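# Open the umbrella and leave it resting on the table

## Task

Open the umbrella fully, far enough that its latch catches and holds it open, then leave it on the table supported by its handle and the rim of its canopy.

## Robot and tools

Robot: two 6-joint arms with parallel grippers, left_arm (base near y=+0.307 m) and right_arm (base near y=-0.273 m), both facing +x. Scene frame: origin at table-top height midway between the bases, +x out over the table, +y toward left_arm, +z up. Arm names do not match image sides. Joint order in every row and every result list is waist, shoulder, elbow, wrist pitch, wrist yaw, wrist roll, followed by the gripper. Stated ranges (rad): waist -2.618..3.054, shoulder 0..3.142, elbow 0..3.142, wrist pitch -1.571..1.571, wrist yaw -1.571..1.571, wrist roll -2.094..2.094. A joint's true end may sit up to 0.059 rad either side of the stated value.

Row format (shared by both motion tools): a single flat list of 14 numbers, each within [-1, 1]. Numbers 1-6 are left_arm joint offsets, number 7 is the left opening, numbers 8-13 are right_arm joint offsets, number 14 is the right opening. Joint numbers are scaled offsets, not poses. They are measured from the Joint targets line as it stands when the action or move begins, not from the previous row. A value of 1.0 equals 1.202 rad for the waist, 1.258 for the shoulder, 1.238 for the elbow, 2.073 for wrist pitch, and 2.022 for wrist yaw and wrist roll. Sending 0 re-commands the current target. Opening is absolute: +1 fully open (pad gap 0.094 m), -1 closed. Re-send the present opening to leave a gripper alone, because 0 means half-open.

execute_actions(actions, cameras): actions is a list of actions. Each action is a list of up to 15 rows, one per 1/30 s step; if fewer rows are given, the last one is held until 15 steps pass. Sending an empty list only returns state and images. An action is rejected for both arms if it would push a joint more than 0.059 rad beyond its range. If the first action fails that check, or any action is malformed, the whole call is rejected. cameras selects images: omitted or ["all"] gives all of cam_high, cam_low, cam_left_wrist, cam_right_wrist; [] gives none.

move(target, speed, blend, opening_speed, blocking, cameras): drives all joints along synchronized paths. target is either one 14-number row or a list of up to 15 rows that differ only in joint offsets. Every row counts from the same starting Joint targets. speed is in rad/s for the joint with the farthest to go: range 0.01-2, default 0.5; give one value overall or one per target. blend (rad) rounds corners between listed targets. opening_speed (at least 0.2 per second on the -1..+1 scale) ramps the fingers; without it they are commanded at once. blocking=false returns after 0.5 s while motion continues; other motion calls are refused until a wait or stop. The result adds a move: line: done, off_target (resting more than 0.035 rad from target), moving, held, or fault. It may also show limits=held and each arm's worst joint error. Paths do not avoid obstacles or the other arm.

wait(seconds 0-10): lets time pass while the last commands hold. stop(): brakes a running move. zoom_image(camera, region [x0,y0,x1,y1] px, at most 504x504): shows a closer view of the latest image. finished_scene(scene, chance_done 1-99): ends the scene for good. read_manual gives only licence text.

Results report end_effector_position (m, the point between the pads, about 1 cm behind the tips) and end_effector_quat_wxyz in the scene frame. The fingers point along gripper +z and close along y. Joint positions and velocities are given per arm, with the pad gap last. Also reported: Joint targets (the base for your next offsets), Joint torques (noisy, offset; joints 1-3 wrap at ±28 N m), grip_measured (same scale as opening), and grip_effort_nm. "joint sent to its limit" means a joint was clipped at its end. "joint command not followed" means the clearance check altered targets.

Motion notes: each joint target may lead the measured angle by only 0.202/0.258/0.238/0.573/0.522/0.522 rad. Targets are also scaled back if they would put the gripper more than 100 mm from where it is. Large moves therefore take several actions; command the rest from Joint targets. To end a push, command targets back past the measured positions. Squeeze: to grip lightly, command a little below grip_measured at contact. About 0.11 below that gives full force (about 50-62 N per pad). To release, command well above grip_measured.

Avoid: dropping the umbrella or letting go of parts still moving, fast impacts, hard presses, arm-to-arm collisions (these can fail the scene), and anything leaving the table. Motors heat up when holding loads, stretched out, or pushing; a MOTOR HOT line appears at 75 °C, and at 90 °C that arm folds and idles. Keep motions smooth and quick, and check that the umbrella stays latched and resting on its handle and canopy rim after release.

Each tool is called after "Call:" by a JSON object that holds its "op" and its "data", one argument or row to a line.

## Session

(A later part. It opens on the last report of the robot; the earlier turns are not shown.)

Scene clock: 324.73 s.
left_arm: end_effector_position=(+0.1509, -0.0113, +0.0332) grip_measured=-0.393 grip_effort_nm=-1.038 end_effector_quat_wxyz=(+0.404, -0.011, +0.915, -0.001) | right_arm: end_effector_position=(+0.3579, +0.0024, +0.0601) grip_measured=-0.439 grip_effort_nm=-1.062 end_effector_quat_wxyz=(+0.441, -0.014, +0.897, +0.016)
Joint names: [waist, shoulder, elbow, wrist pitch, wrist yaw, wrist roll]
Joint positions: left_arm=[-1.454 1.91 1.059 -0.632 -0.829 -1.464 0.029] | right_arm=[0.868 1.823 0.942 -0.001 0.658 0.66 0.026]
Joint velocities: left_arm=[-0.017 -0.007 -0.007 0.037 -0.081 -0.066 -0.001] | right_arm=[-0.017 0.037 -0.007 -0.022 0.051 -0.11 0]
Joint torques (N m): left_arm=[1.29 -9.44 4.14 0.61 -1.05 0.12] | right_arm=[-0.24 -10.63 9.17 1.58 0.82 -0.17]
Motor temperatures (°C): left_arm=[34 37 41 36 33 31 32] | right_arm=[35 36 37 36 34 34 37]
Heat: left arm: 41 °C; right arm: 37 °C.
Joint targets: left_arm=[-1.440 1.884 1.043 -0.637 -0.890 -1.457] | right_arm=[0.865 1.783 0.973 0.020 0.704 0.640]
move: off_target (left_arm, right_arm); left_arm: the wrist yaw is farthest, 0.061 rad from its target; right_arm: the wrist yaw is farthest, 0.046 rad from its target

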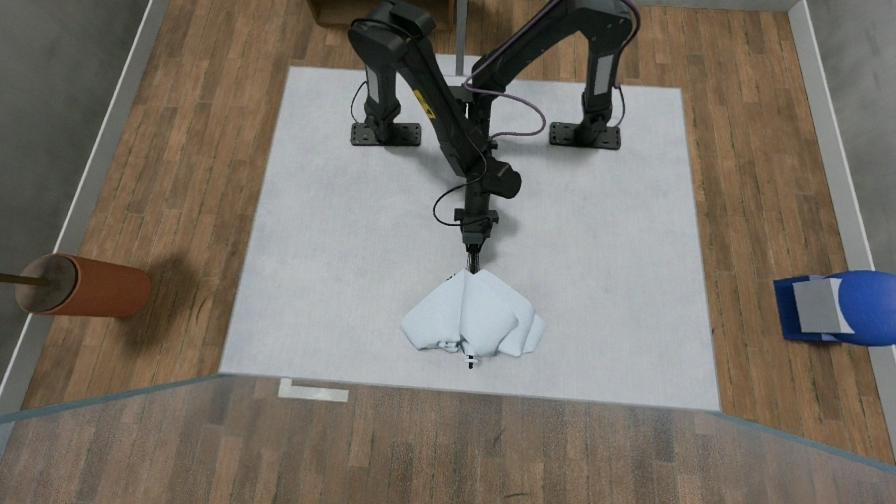

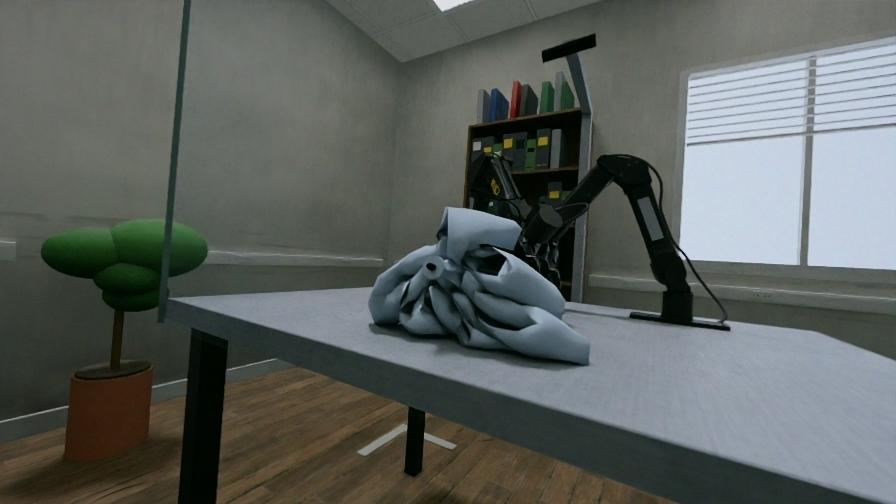

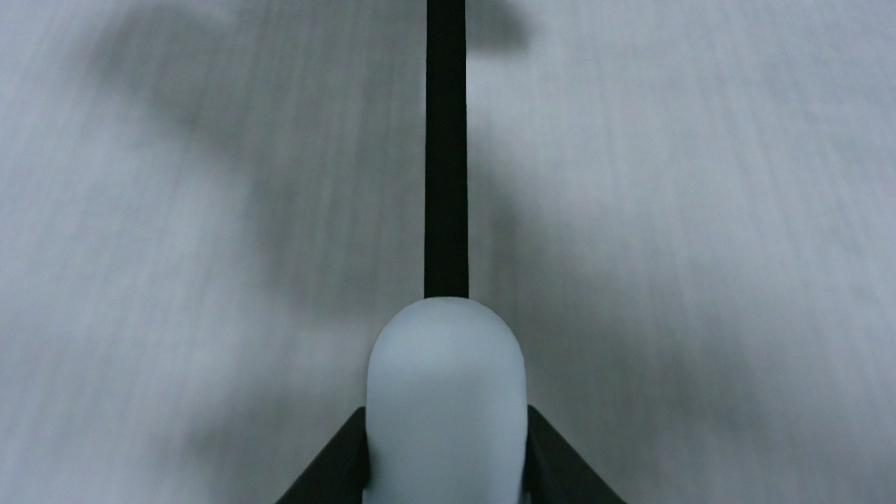

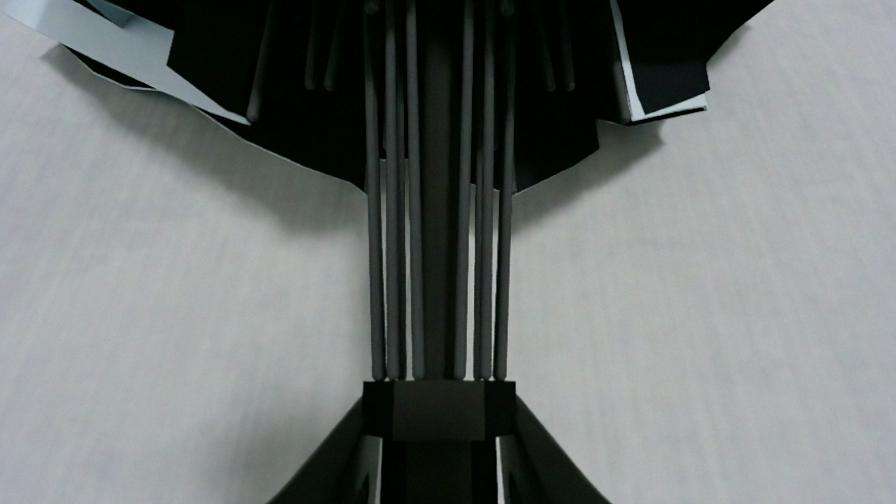

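Call:
{"op": "move", "data": {
  "target": [
    [0.0200, -0.0153, -0.0127, 0.0193, -0.0554, 0.0210, -0.55, -0.0033, -0.0498, 0.0137, 0.0342, 0.0265, -0.0396, -0.6],
    [0.0354, -0.0208, -0.0303, 0.0550, -0.0964, 0.0505, -0.55, -0.0070, -0.0755, 0.0162, 0.0683, 0.0452, -0.0757, -0.6],
    [0.0541, -0.0282, -0.0574, 0.1110, -0.1355, 0.0964, -0.55, -0.0100, -0.0970, 0.0170, 0.1090, 0.0613, -0.1152, -0.6]
  ],
  "speed": 0.15,
  "blend": 0.02
}}

Scene clock: 333.13 s.
left_arm: end_effector_position=(+0.2003, -0.0049, +0.0727) grip_measured=-0.393 grip_effort_nm=-1.043 end_effector_quat_wxyz=(+0.533, -0.009, +0.846, +0.007) | right_arm: end_effector_position=(+0.3888, +0.0048, +0.1604) grip_measured=-0.439 grip_effort_nm=-1.062 end_effector_quat_wxyz=(+0.569, -0.008, +0.822, +0.026)
Joint names: [waist, shoulder, elbow, wrist pitch, wrist yaw, wrist roll]
Joint positions: left_arm=[-1.389 1.878 0.987 -0.41 -1.105 -1.268 0.029] | right_arm=[0.857 1.702 0.958 0.218 0.796 0.429 0.026]
Joint velocities: left_arm=[-0.007 -0.007 0.007 -0.007 -0.022 0.037 0] | right_arm=[-0.027 -0.002 0.007 -0.022 0.022 -0.007 0]
Joint torques (N m): left_arm=[1.31 -9.54 4.31 0.98 -1.11 0.11] | right_arm=[-0.29 -10.36 10.33 1.9 0.61 -0.21]
Motor temperatures (°C): left_arm=[34 38 41 36 33 31 32] | right_arm=[35 38 37 37 34 34 37]
Heat: left arm: 41 °C; right arm: 38 °C.
Joint targets: left_arm=[-1.374 1.848 0.972 -0.407 -1.164 -1.262] | right_arm=[0.854 1.661 0.994 0.246 0.828 0.407]
move: off_target (left_arm, right_arm); left_arm: the wrist yaw is farthest, 0.059 rad from its target; right_arm: the shoulder is farthest, 0.041 rad from its target

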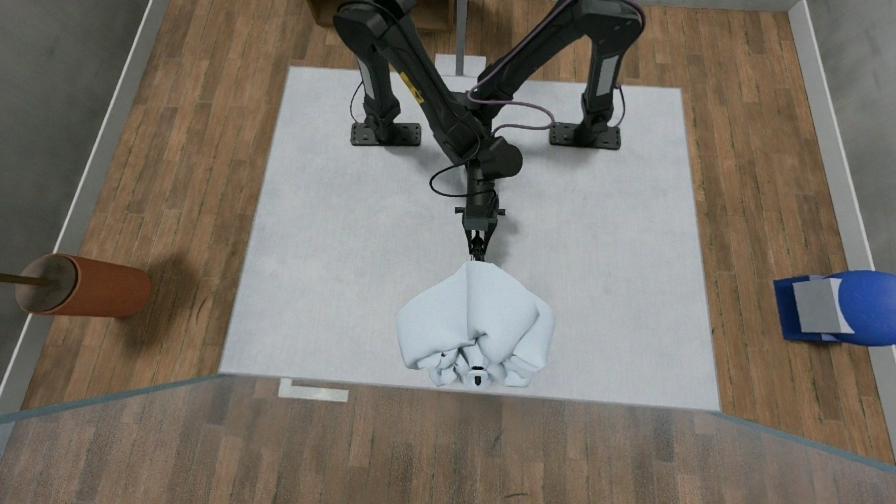

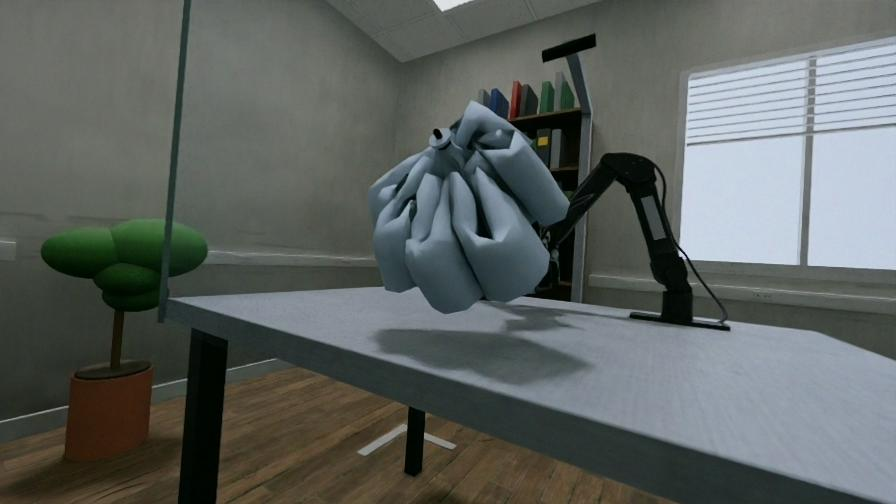

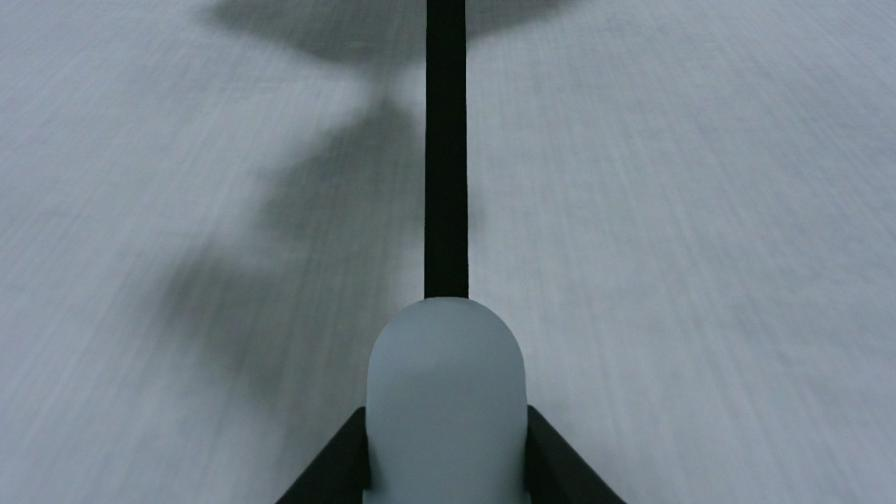

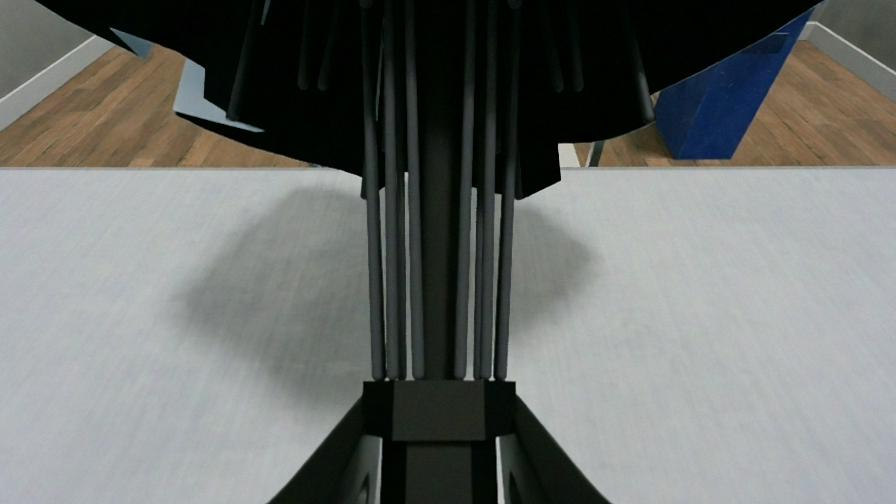

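Call:
{"op": "move", "data": {
  "target": [0, 0, 0, 0, 0, 0, -0.55, -0.0516, 0.0497, 0.0832, -0.0203, -0.0406, -0.0129, -0.6],
  "speed": 0.1
}}

Scene clock: 347.87 s.
left_arm: end_effector_position=(+0.2059, -0.0025, +0.0808) grip_measured=-0.393 grip_effort_nm=-1.038 end_effector_quat_wxyz=(+0.547, -0.010, +0.837, +0.013) | right_arm: end_effector_position=(+0.4114, +0.0075, +0.1816) grip_measured=-0.439 grip_effort_nm=-1.067 end_effector_quat_wxyz=(+0.571, -0.007, +0.820, +0.038)
Joint names: [waist, shoulder, elbow, wrist pitch, wrist yaw, wrist roll]
Joint positions: left_arm=[-1.379 1.87 0.987 -0.4 -1.14 -1.244 0.029] | right_arm=[0.805 1.714 1.048 0.182 0.736 0.396 0.026]
Joint velocities: left_arm=[-0.007 -0.002 -0.012 0.007 -0.007 -0.051 0] | right_arm=[-0.002 -0.017 -0.007 -0.007 0.007 0.022 0]
Joint torques (N m): left_arm=[0.44 -8.98 4.38 0.93 -0.77 -0.16] | right_arm=[-1.33 -6.68 11.66 1.89 0.32 -0.13]
Motor temperatures (°C): left_arm=[34 37 40 36 33 31 32] | right_arm=[35 38 37 38 34 34 37]
Heat: left arm: 40 °C; right arm: 38 °C.
Joint targets: left_arm=[-1.374 1.848 0.972 -0.407 -1.164 -1.262] | right_arm=[0.792 1.724 1.097 0.204 0.746 0.381]
move: off_target (right_arm); right_arm: the elbow is farthest, 0.049 rad from its target

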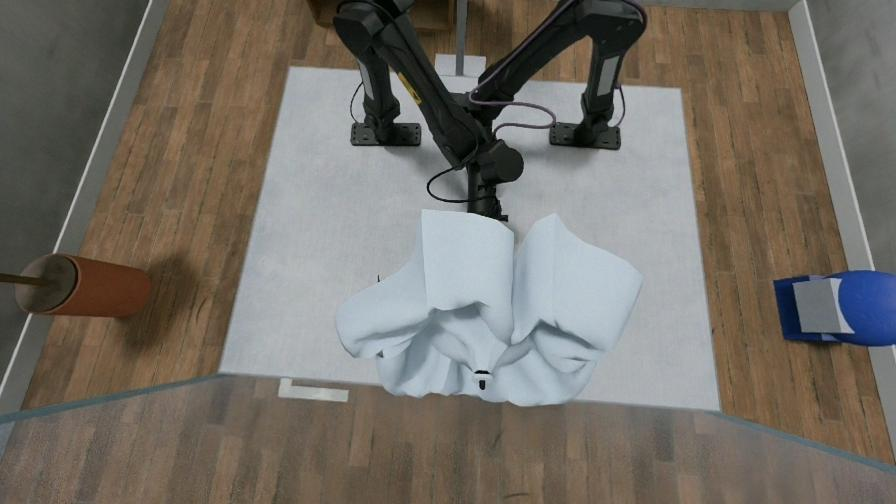

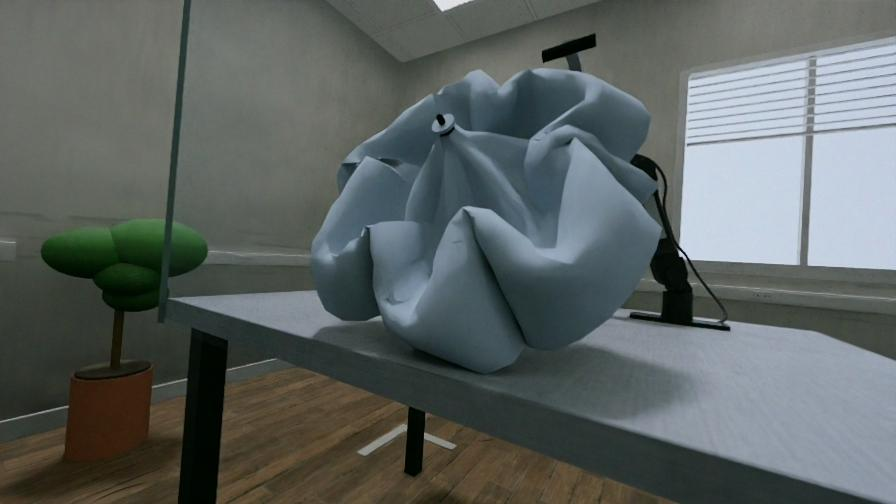

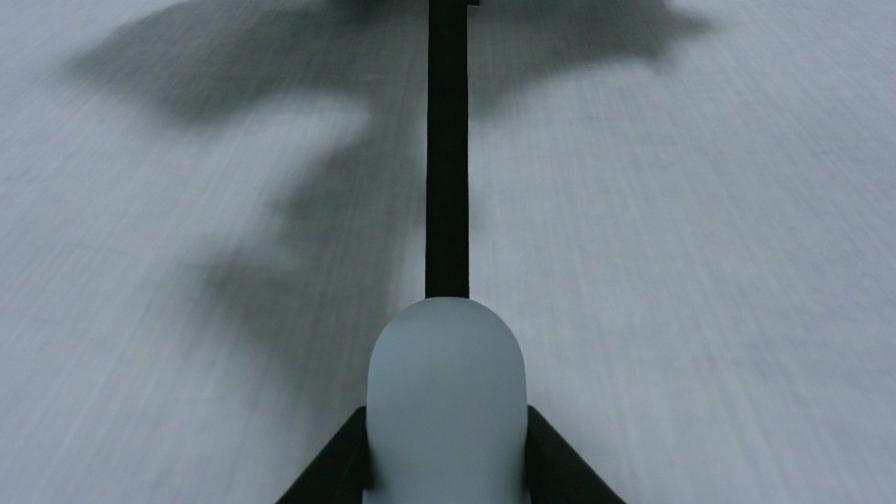

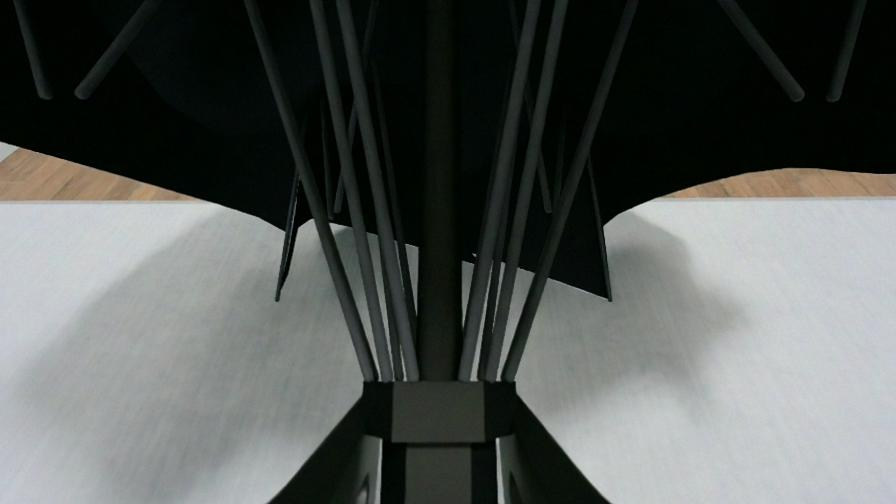

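Call:
{"op": "move", "data": {
  "target": [
    [0, 0, 0, 0, 0, 0, -0.55, -0.0418, 0.0413, 0.0923, -0.0211, -0.0204, -0.0168, -0.6],
    [0, 0, 0, 0, 0, 0, -0.55, -0.0821, 0.0840, 0.1875, -0.0438, -0.0418, -0.0307, -0.6]
  ],
  "speed": 0.1,
  "blend": 0.02
}}

Scene clock: 367.50 s.
left_arm: end_effector_position=(+0.2184, +0.0011, +0.0933) grip_measured=-0.394 grip_effort_nm=-1.033 end_effector_quat_wxyz=(+0.568, -0.036, +0.822, +0.010) | right_arm: end_effector_position=(+0.4454, +0.0216, +0.1923) grip_measured=-0.439 grip_effort_nm=-1.067 end_effector_quat_wxyz=(+0.547, -0.035, +0.836, +0.029)
Joint names: [waist, shoulder, elbow, wrist pitch, wrist yaw, wrist roll]
Joint positions: left_arm=[-1.351 1.86 0.987 -0.361 -1.187 -1.236 0.028] | right_arm=[0.747 1.808 1.26 0.022 0.648 0.348 0.026]
Joint velocities: left_arm=[0.007 -0.012 0.017 -0.037 -0.066 -0.051 -0.001] | right_arm=[-0.007 0.002 0.007 -0.051 0.051 -0.051 0]
Joint torques (N m): left_arm=[-1.99 -8.13 4.49 0.59 -0.34 -0.24] | right_arm=[-5.45 -6.83 13.71 2.56 0.35 -0.28]
Motor temperatures (°C): left_arm=[34 38 40 36 33 32 33] | right_arm=[35 37 38 41 34 34 37]
Heat: left arm: 40 °C; right arm: 41 °C.
Joint targets: left_arm=[-1.375 1.848 0.972 -0.407 -1.164 -1.262] | right_arm=[0.693 1.829 1.329 0.113 0.661 0.319]
move: off_target (left_arm, right_arm); left_arm: the wrist pitch is farthest, 0.046 rad from its target; right_arm: the wrist pitch is farthest, 0.091 rad from its target

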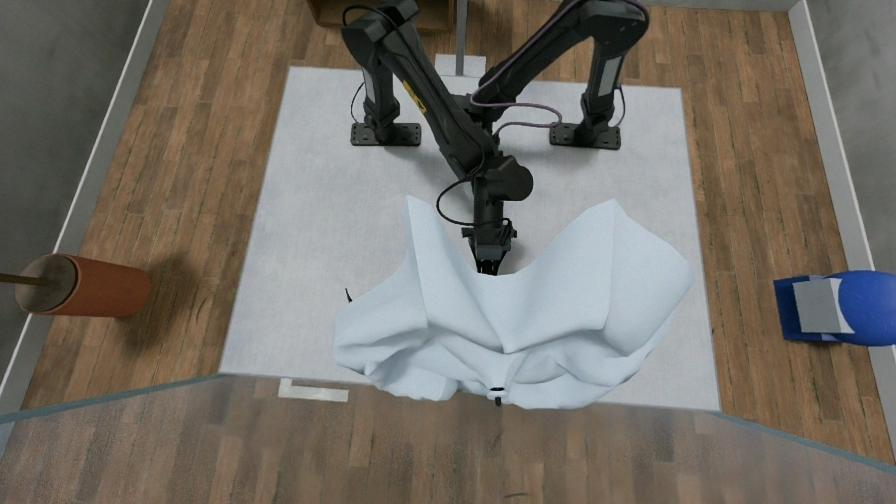

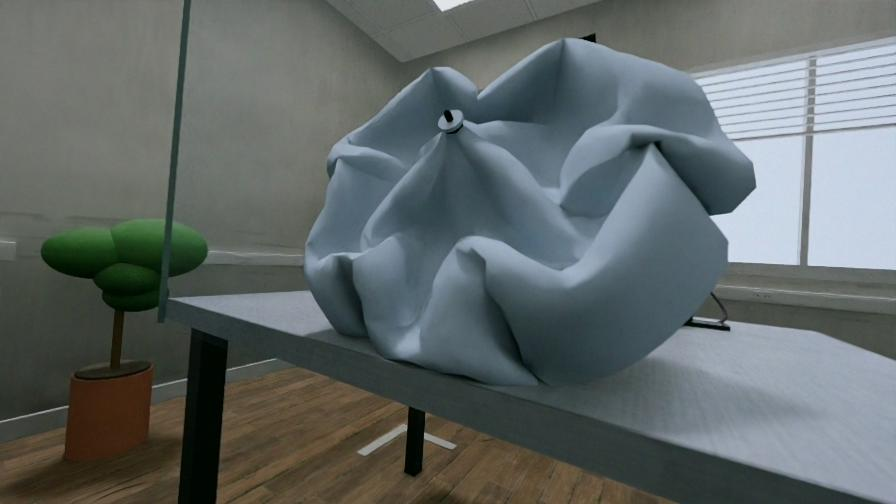

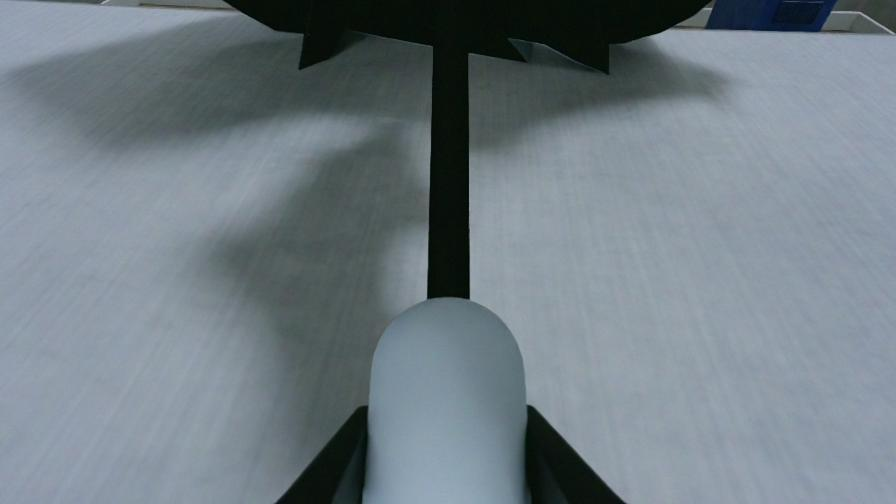

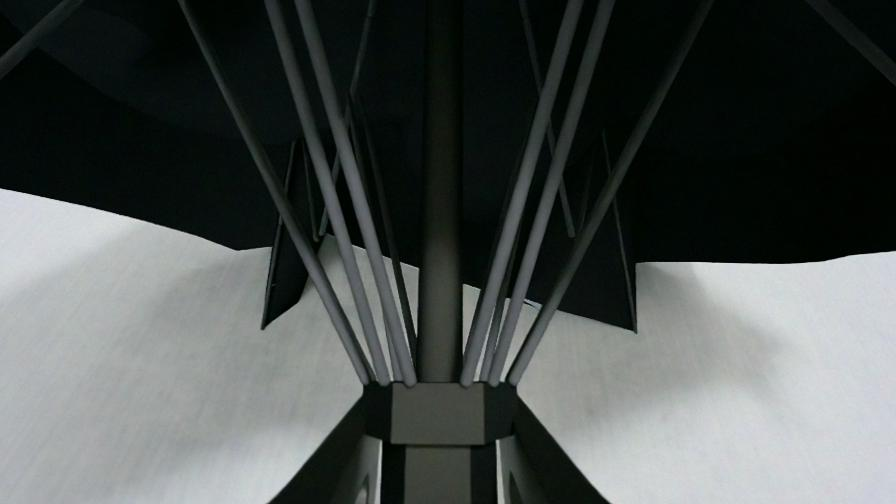

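Call:
{"op": "move", "data": {
  "target": [-0.0233, 0.0079, 0, -0.0188, 0.0232, -0.0040, -0.55, -0.0433, 0.0294, 0.0428, 0.0275, 0.0045, 0, -0.6],
  "speed": 0.08
}}

Scene clock: 377.53 s.
left_arm: end_effector_position=(+0.2218, +0.0027, +0.0988) grip_measured=-0.395 grip_effort_nm=-1.038 end_effector_quat_wxyz=(+0.579, -0.042, +0.814, +0.013) | right_arm: end_effector_position=(+0.4533, +0.0237, +0.1923) grip_measured=-0.439 grip_effort_nm=-1.053 end_effector_quat_wxyz=(+0.543, -0.036, +0.839, +0.030)
Joint names: [waist, shoulder, elbow, wrist pitch, wrist yaw, wrist roll]
Joint positions: left_arm=[-1.346 1.86 0.992 -0.358 -1.214 -1.234 0.028] | right_arm=[0.734 1.833 1.3 0.001 0.63 0.345 0.026]
Joint velocities: left_arm=[-0.002 0.017 -0.022 0.022 0.007 0.022 -0.001] | right_arm=[0.007 0.012 -0.002 -0.022 -0.037 -0.022 0]
Joint torques (N m): left_arm=[-4.92 -7.36 4.16 0.18 0.37 -0.36] | right_arm=[-9.28 -6.08 14.98 3.28 0.66 -0.24]
Motor temperatures (°C): left_arm=[34 38 41 36 33 32 33] | right_arm=[35 37 40 44 34 34 37]
Heat: left arm: 41 °C; right arm: 44 °C.
Joint targets: left_arm=[-1.403 1.858 0.972 -0.446 -1.117 -1.270] | right_arm=[0.641 1.866 1.382 0.170 0.670 0.319]
move: off_target (left_arm, right_arm); left_arm: the wrist yaw is farthest, 0.097 rad from its target; right_arm: the wrist pitch is farthest, 0.169 rad from its target

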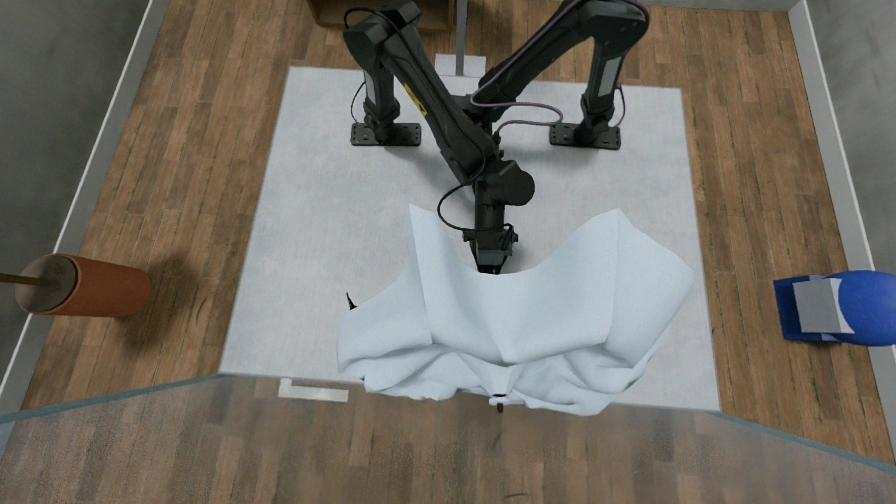

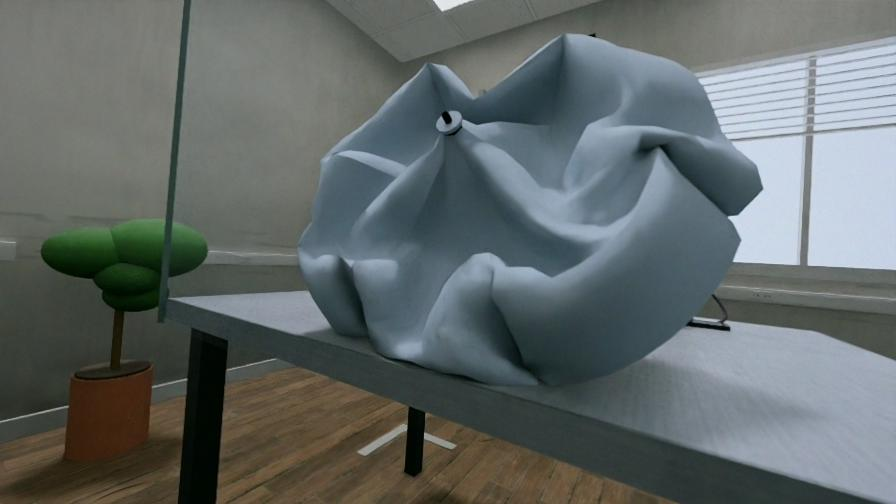

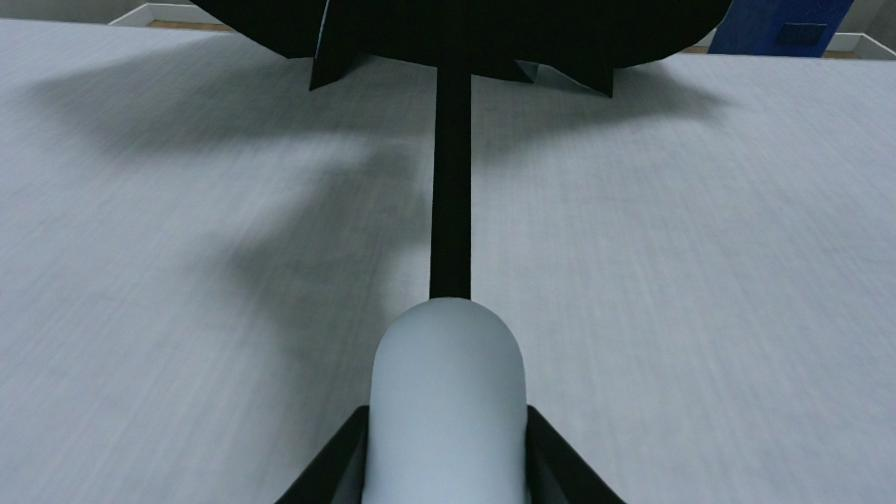

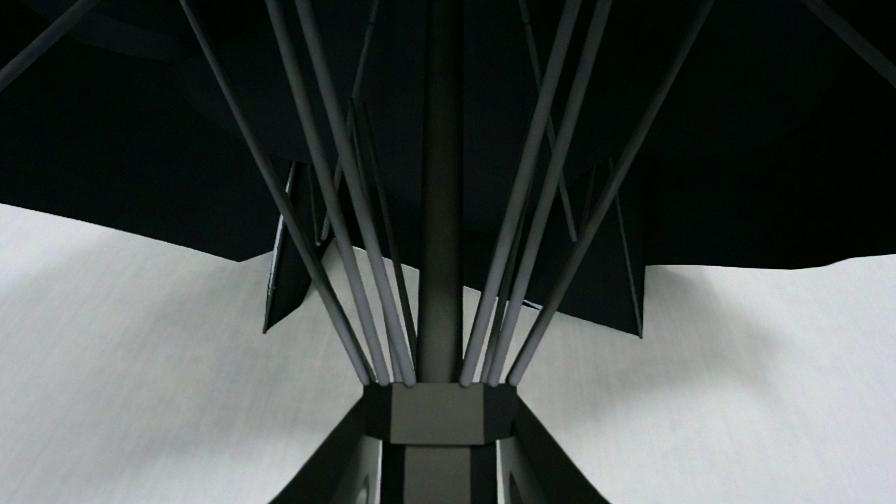

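Call:
{"op": "zoom_image", "data": {
  "camera": "cam_high",
  "region": [320, 150, 720, 430]
}}

Call:
{"op": "zoom_image", "data": {
  "camera": "cam_right_wrist",
  "region": [200, 0, 700, 450]
}}

Scaled by 1.260 from the camera's 896x504 image, which has a finer 1280x720 frame.

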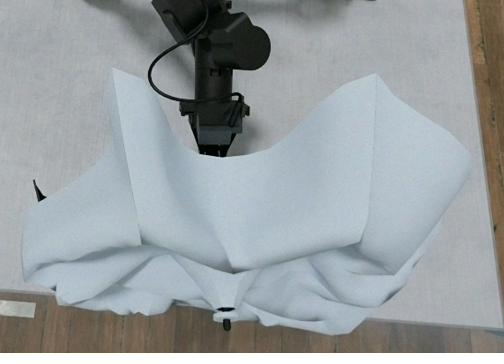

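Scaled by 1.008 from the camera's 896x504 image, which has a finer 1280x720 frame.

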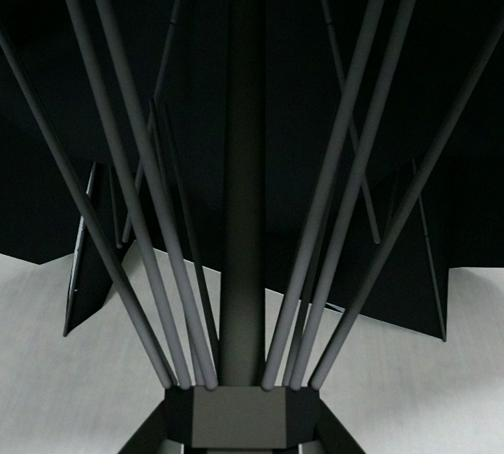

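Call:
{"op": "move", "data": {
  "target": [0.0191, -0.1025, 0.1438, -0.1245, 0.0084, -0.0148, -0.55, 0.1522, -0.1971, -0.0929, -0.0608, 0.0628, -0.0045, -0.6],
  "speed": 0.15
}}

Scene clock: 413.43 s.
left_arm: end_effector_position=(+0.2037, +0.0001, +0.1432) grip_measured=-0.395 grip_effort_nm=-1.043 end_effector_quat_wxyz=(+0.543, -0.022, +0.840, +0.010) | right_arm: end_effector_position=(+0.4237, +0.0138, +0.2687) grip_measured=-0.439 grip_effort_nm=-1.067 end_effector_quat_wxyz=(+0.603, -0.016, +0.797, +0.026)
Joint names: [waist, shoulder, elbow, wrist pitch, wrist yaw, wrist roll]
Joint positions: left_arm=[-1.383 1.747 1.124 -0.692 -1.132 -1.298 0.028] | right_arm=[0.802 1.671 1.281 0.002 0.768 0.299 0.026]
Joint velocities: left_arm=[-0.012 0.002 0.012 -0.081 0.051 -0.007 -0.001] | right_arm=[0.007 -0.012 0.002 0.066 -0.007 -0.066 0]
Joint torques (N m): left_arm=[0.31 -8.21 8.36 0.82 -0.26 0.02] | right_arm=[2.11 -11.63 6.48 2.12 0.51 0.12]
Motor temperatures (°C): left_arm=[35 38 40 35 33 32 33] | right_arm=[36 37 44 54 34 34 37]
Heat: left arm: 40 °C; right arm: 54 °C.
Joint targets: left_arm=[-1.380 1.729 1.150 -0.704 -1.100 -1.300] | right_arm=[0.824 1.618 1.267 0.044 0.797 0.310]
move: off_target (right_arm); right_arm: the shoulder is farthest, 0.053 rad from its target

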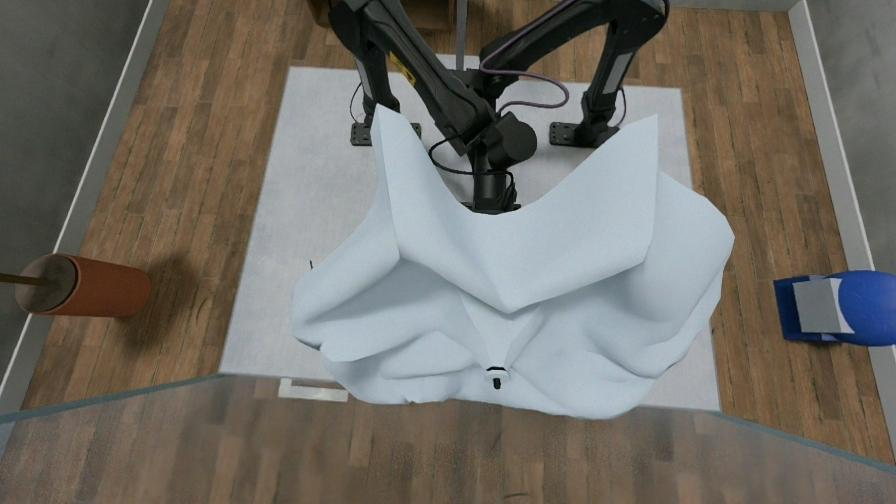

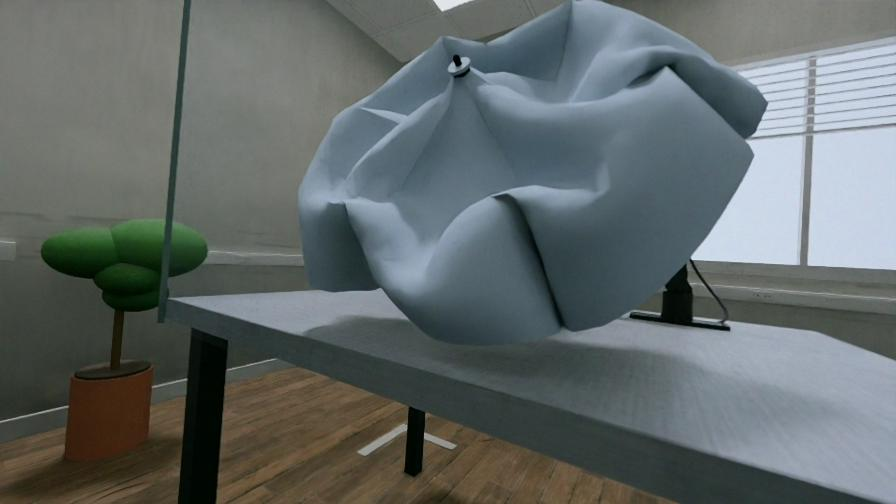

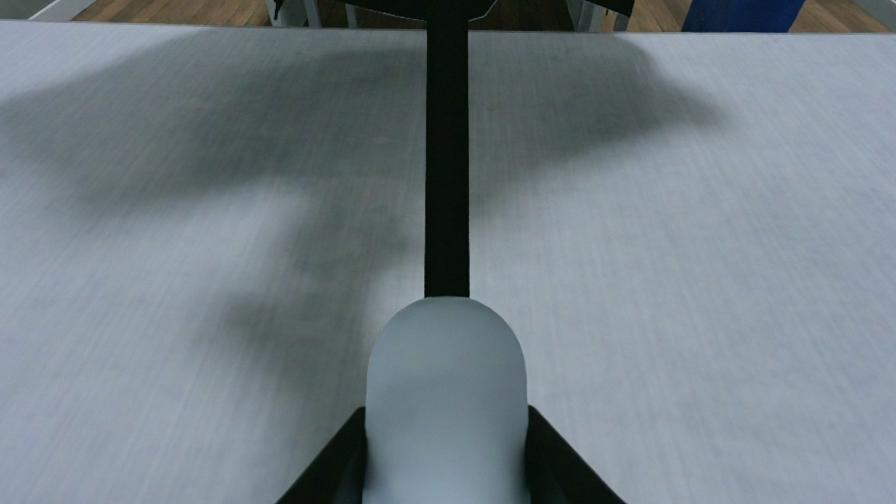

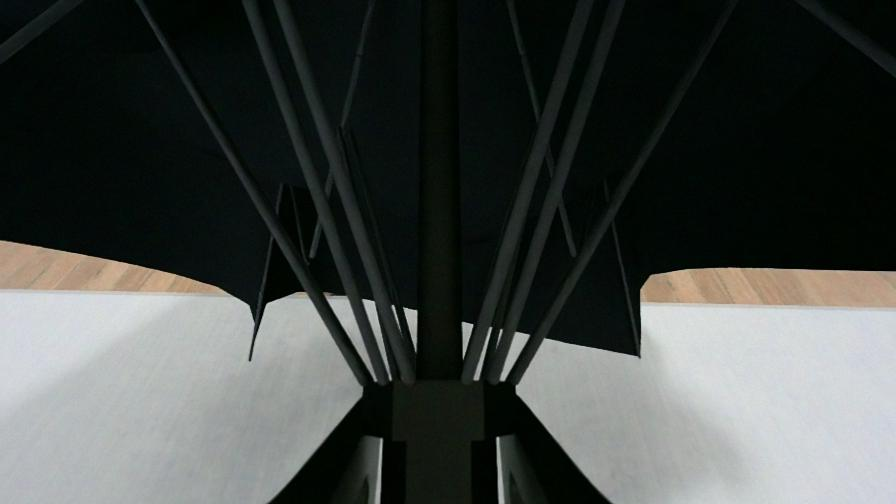

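Call:
{"op": "execute_actions", "data": {
  "actions": []
}}

Scene clock: 423.10 s.
left_arm: end_effector_position=(+0.2037, +0.0001, +0.1432) grip_measured=-0.395 grip_effort_nm=-1.038 end_effector_quat_wxyz=(+0.543, -0.022, +0.840, +0.010) | right_arm: end_effector_position=(+0.4237, +0.0138, +0.2687) grip_measured=-0.439 grip_effort_nm=-1.062 end_effector_quat_wxyz=(+0.603, -0.016, +0.797, +0.026)
Joint names: [waist, shoulder, elbow, wrist pitch, wrist yaw, wrist roll]
Joint positions: left_arm=[-1.383 1.747 1.124 -0.692 -1.132 -1.298 0.028] | right_arm=[0.802 1.671 1.281 0.002 0.768 0.299 0.026]
Joint velocities: left_arm=[0.002 -0.002 0.002 0.007 0.051 0.007 -0.001] | right_arm=[0.002 -0.007 -0.007 -0.007 -0.051 -0.037 -0.001]
Joint torques (N m): left_arm=[0.28 -8.23 8.39 0.82 -0.25 0.02] | right_arm=[2.14 -11.63 6.49 2.12 0.51 0.12]
Motor temperatures (°C): left_arm=[34 39 42 35 32 32 33] | right_arm=[36 39 42 52 34 34 37]
Heat: left arm: 42 °C; right arm: 52 °C.
Joint targets: left_arm=[-1.380 1.729 1.150 -0.704 -1.100 -1.300] | right_arm=[0.824 1.618 1.267 0.044 0.797 0.310]
Tool commands: left_gripper/opening=-0.55 right_gripper/opening=-0.6

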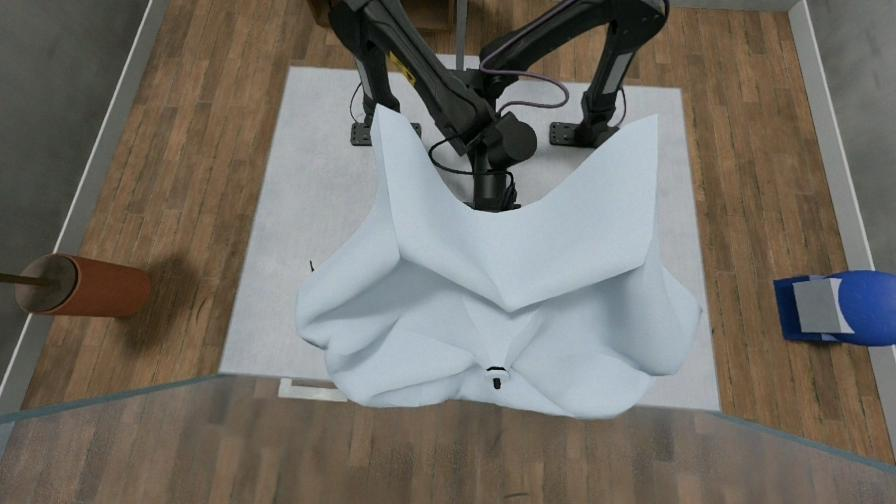

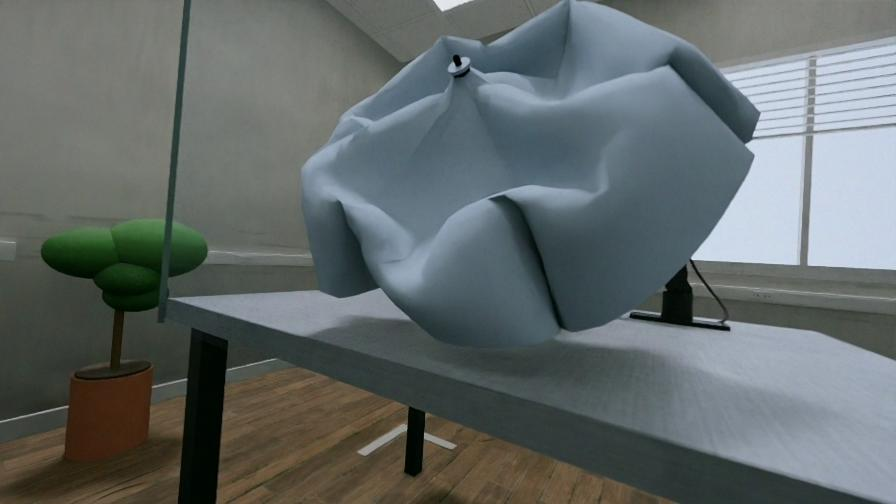

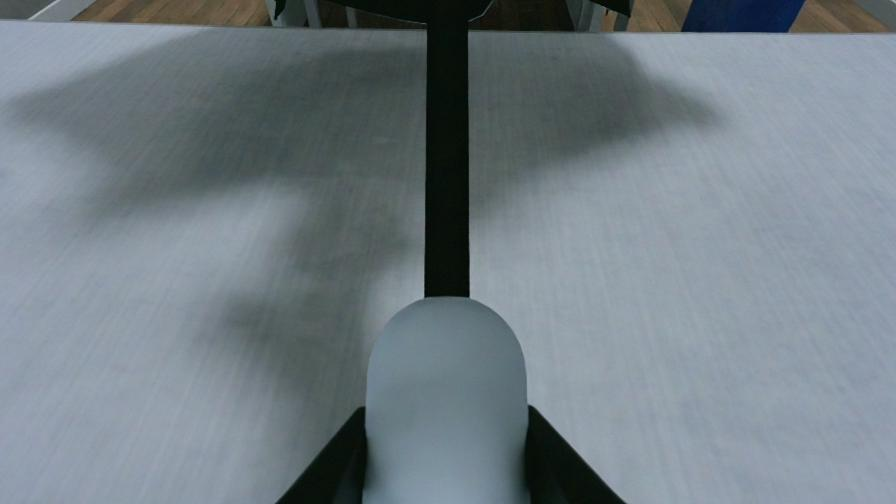

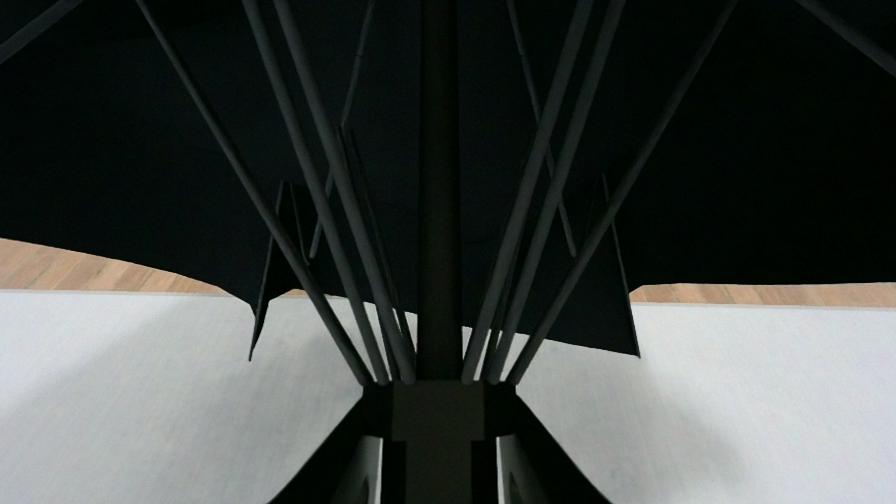

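Call:
{"op": "zoom_image", "data": {
  "camera": "cam_low",
  "region": [290, 180, 790, 360]
}}

Call:
{"op": "zoom_image", "data": {
  "camera": "cam_right_wrist",
  "region": [200, 0, 700, 400]
}}

Scaled by 1.008 from the camera's 896x504 image, which has a finer 1280x720 frame.

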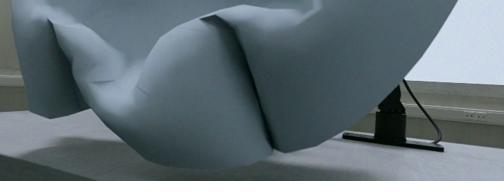

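Scaled by 1.008 from the camera's 896x504 image, which has a finer 1280x720 frame.

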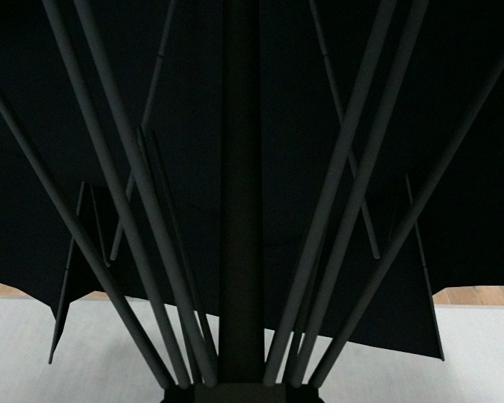

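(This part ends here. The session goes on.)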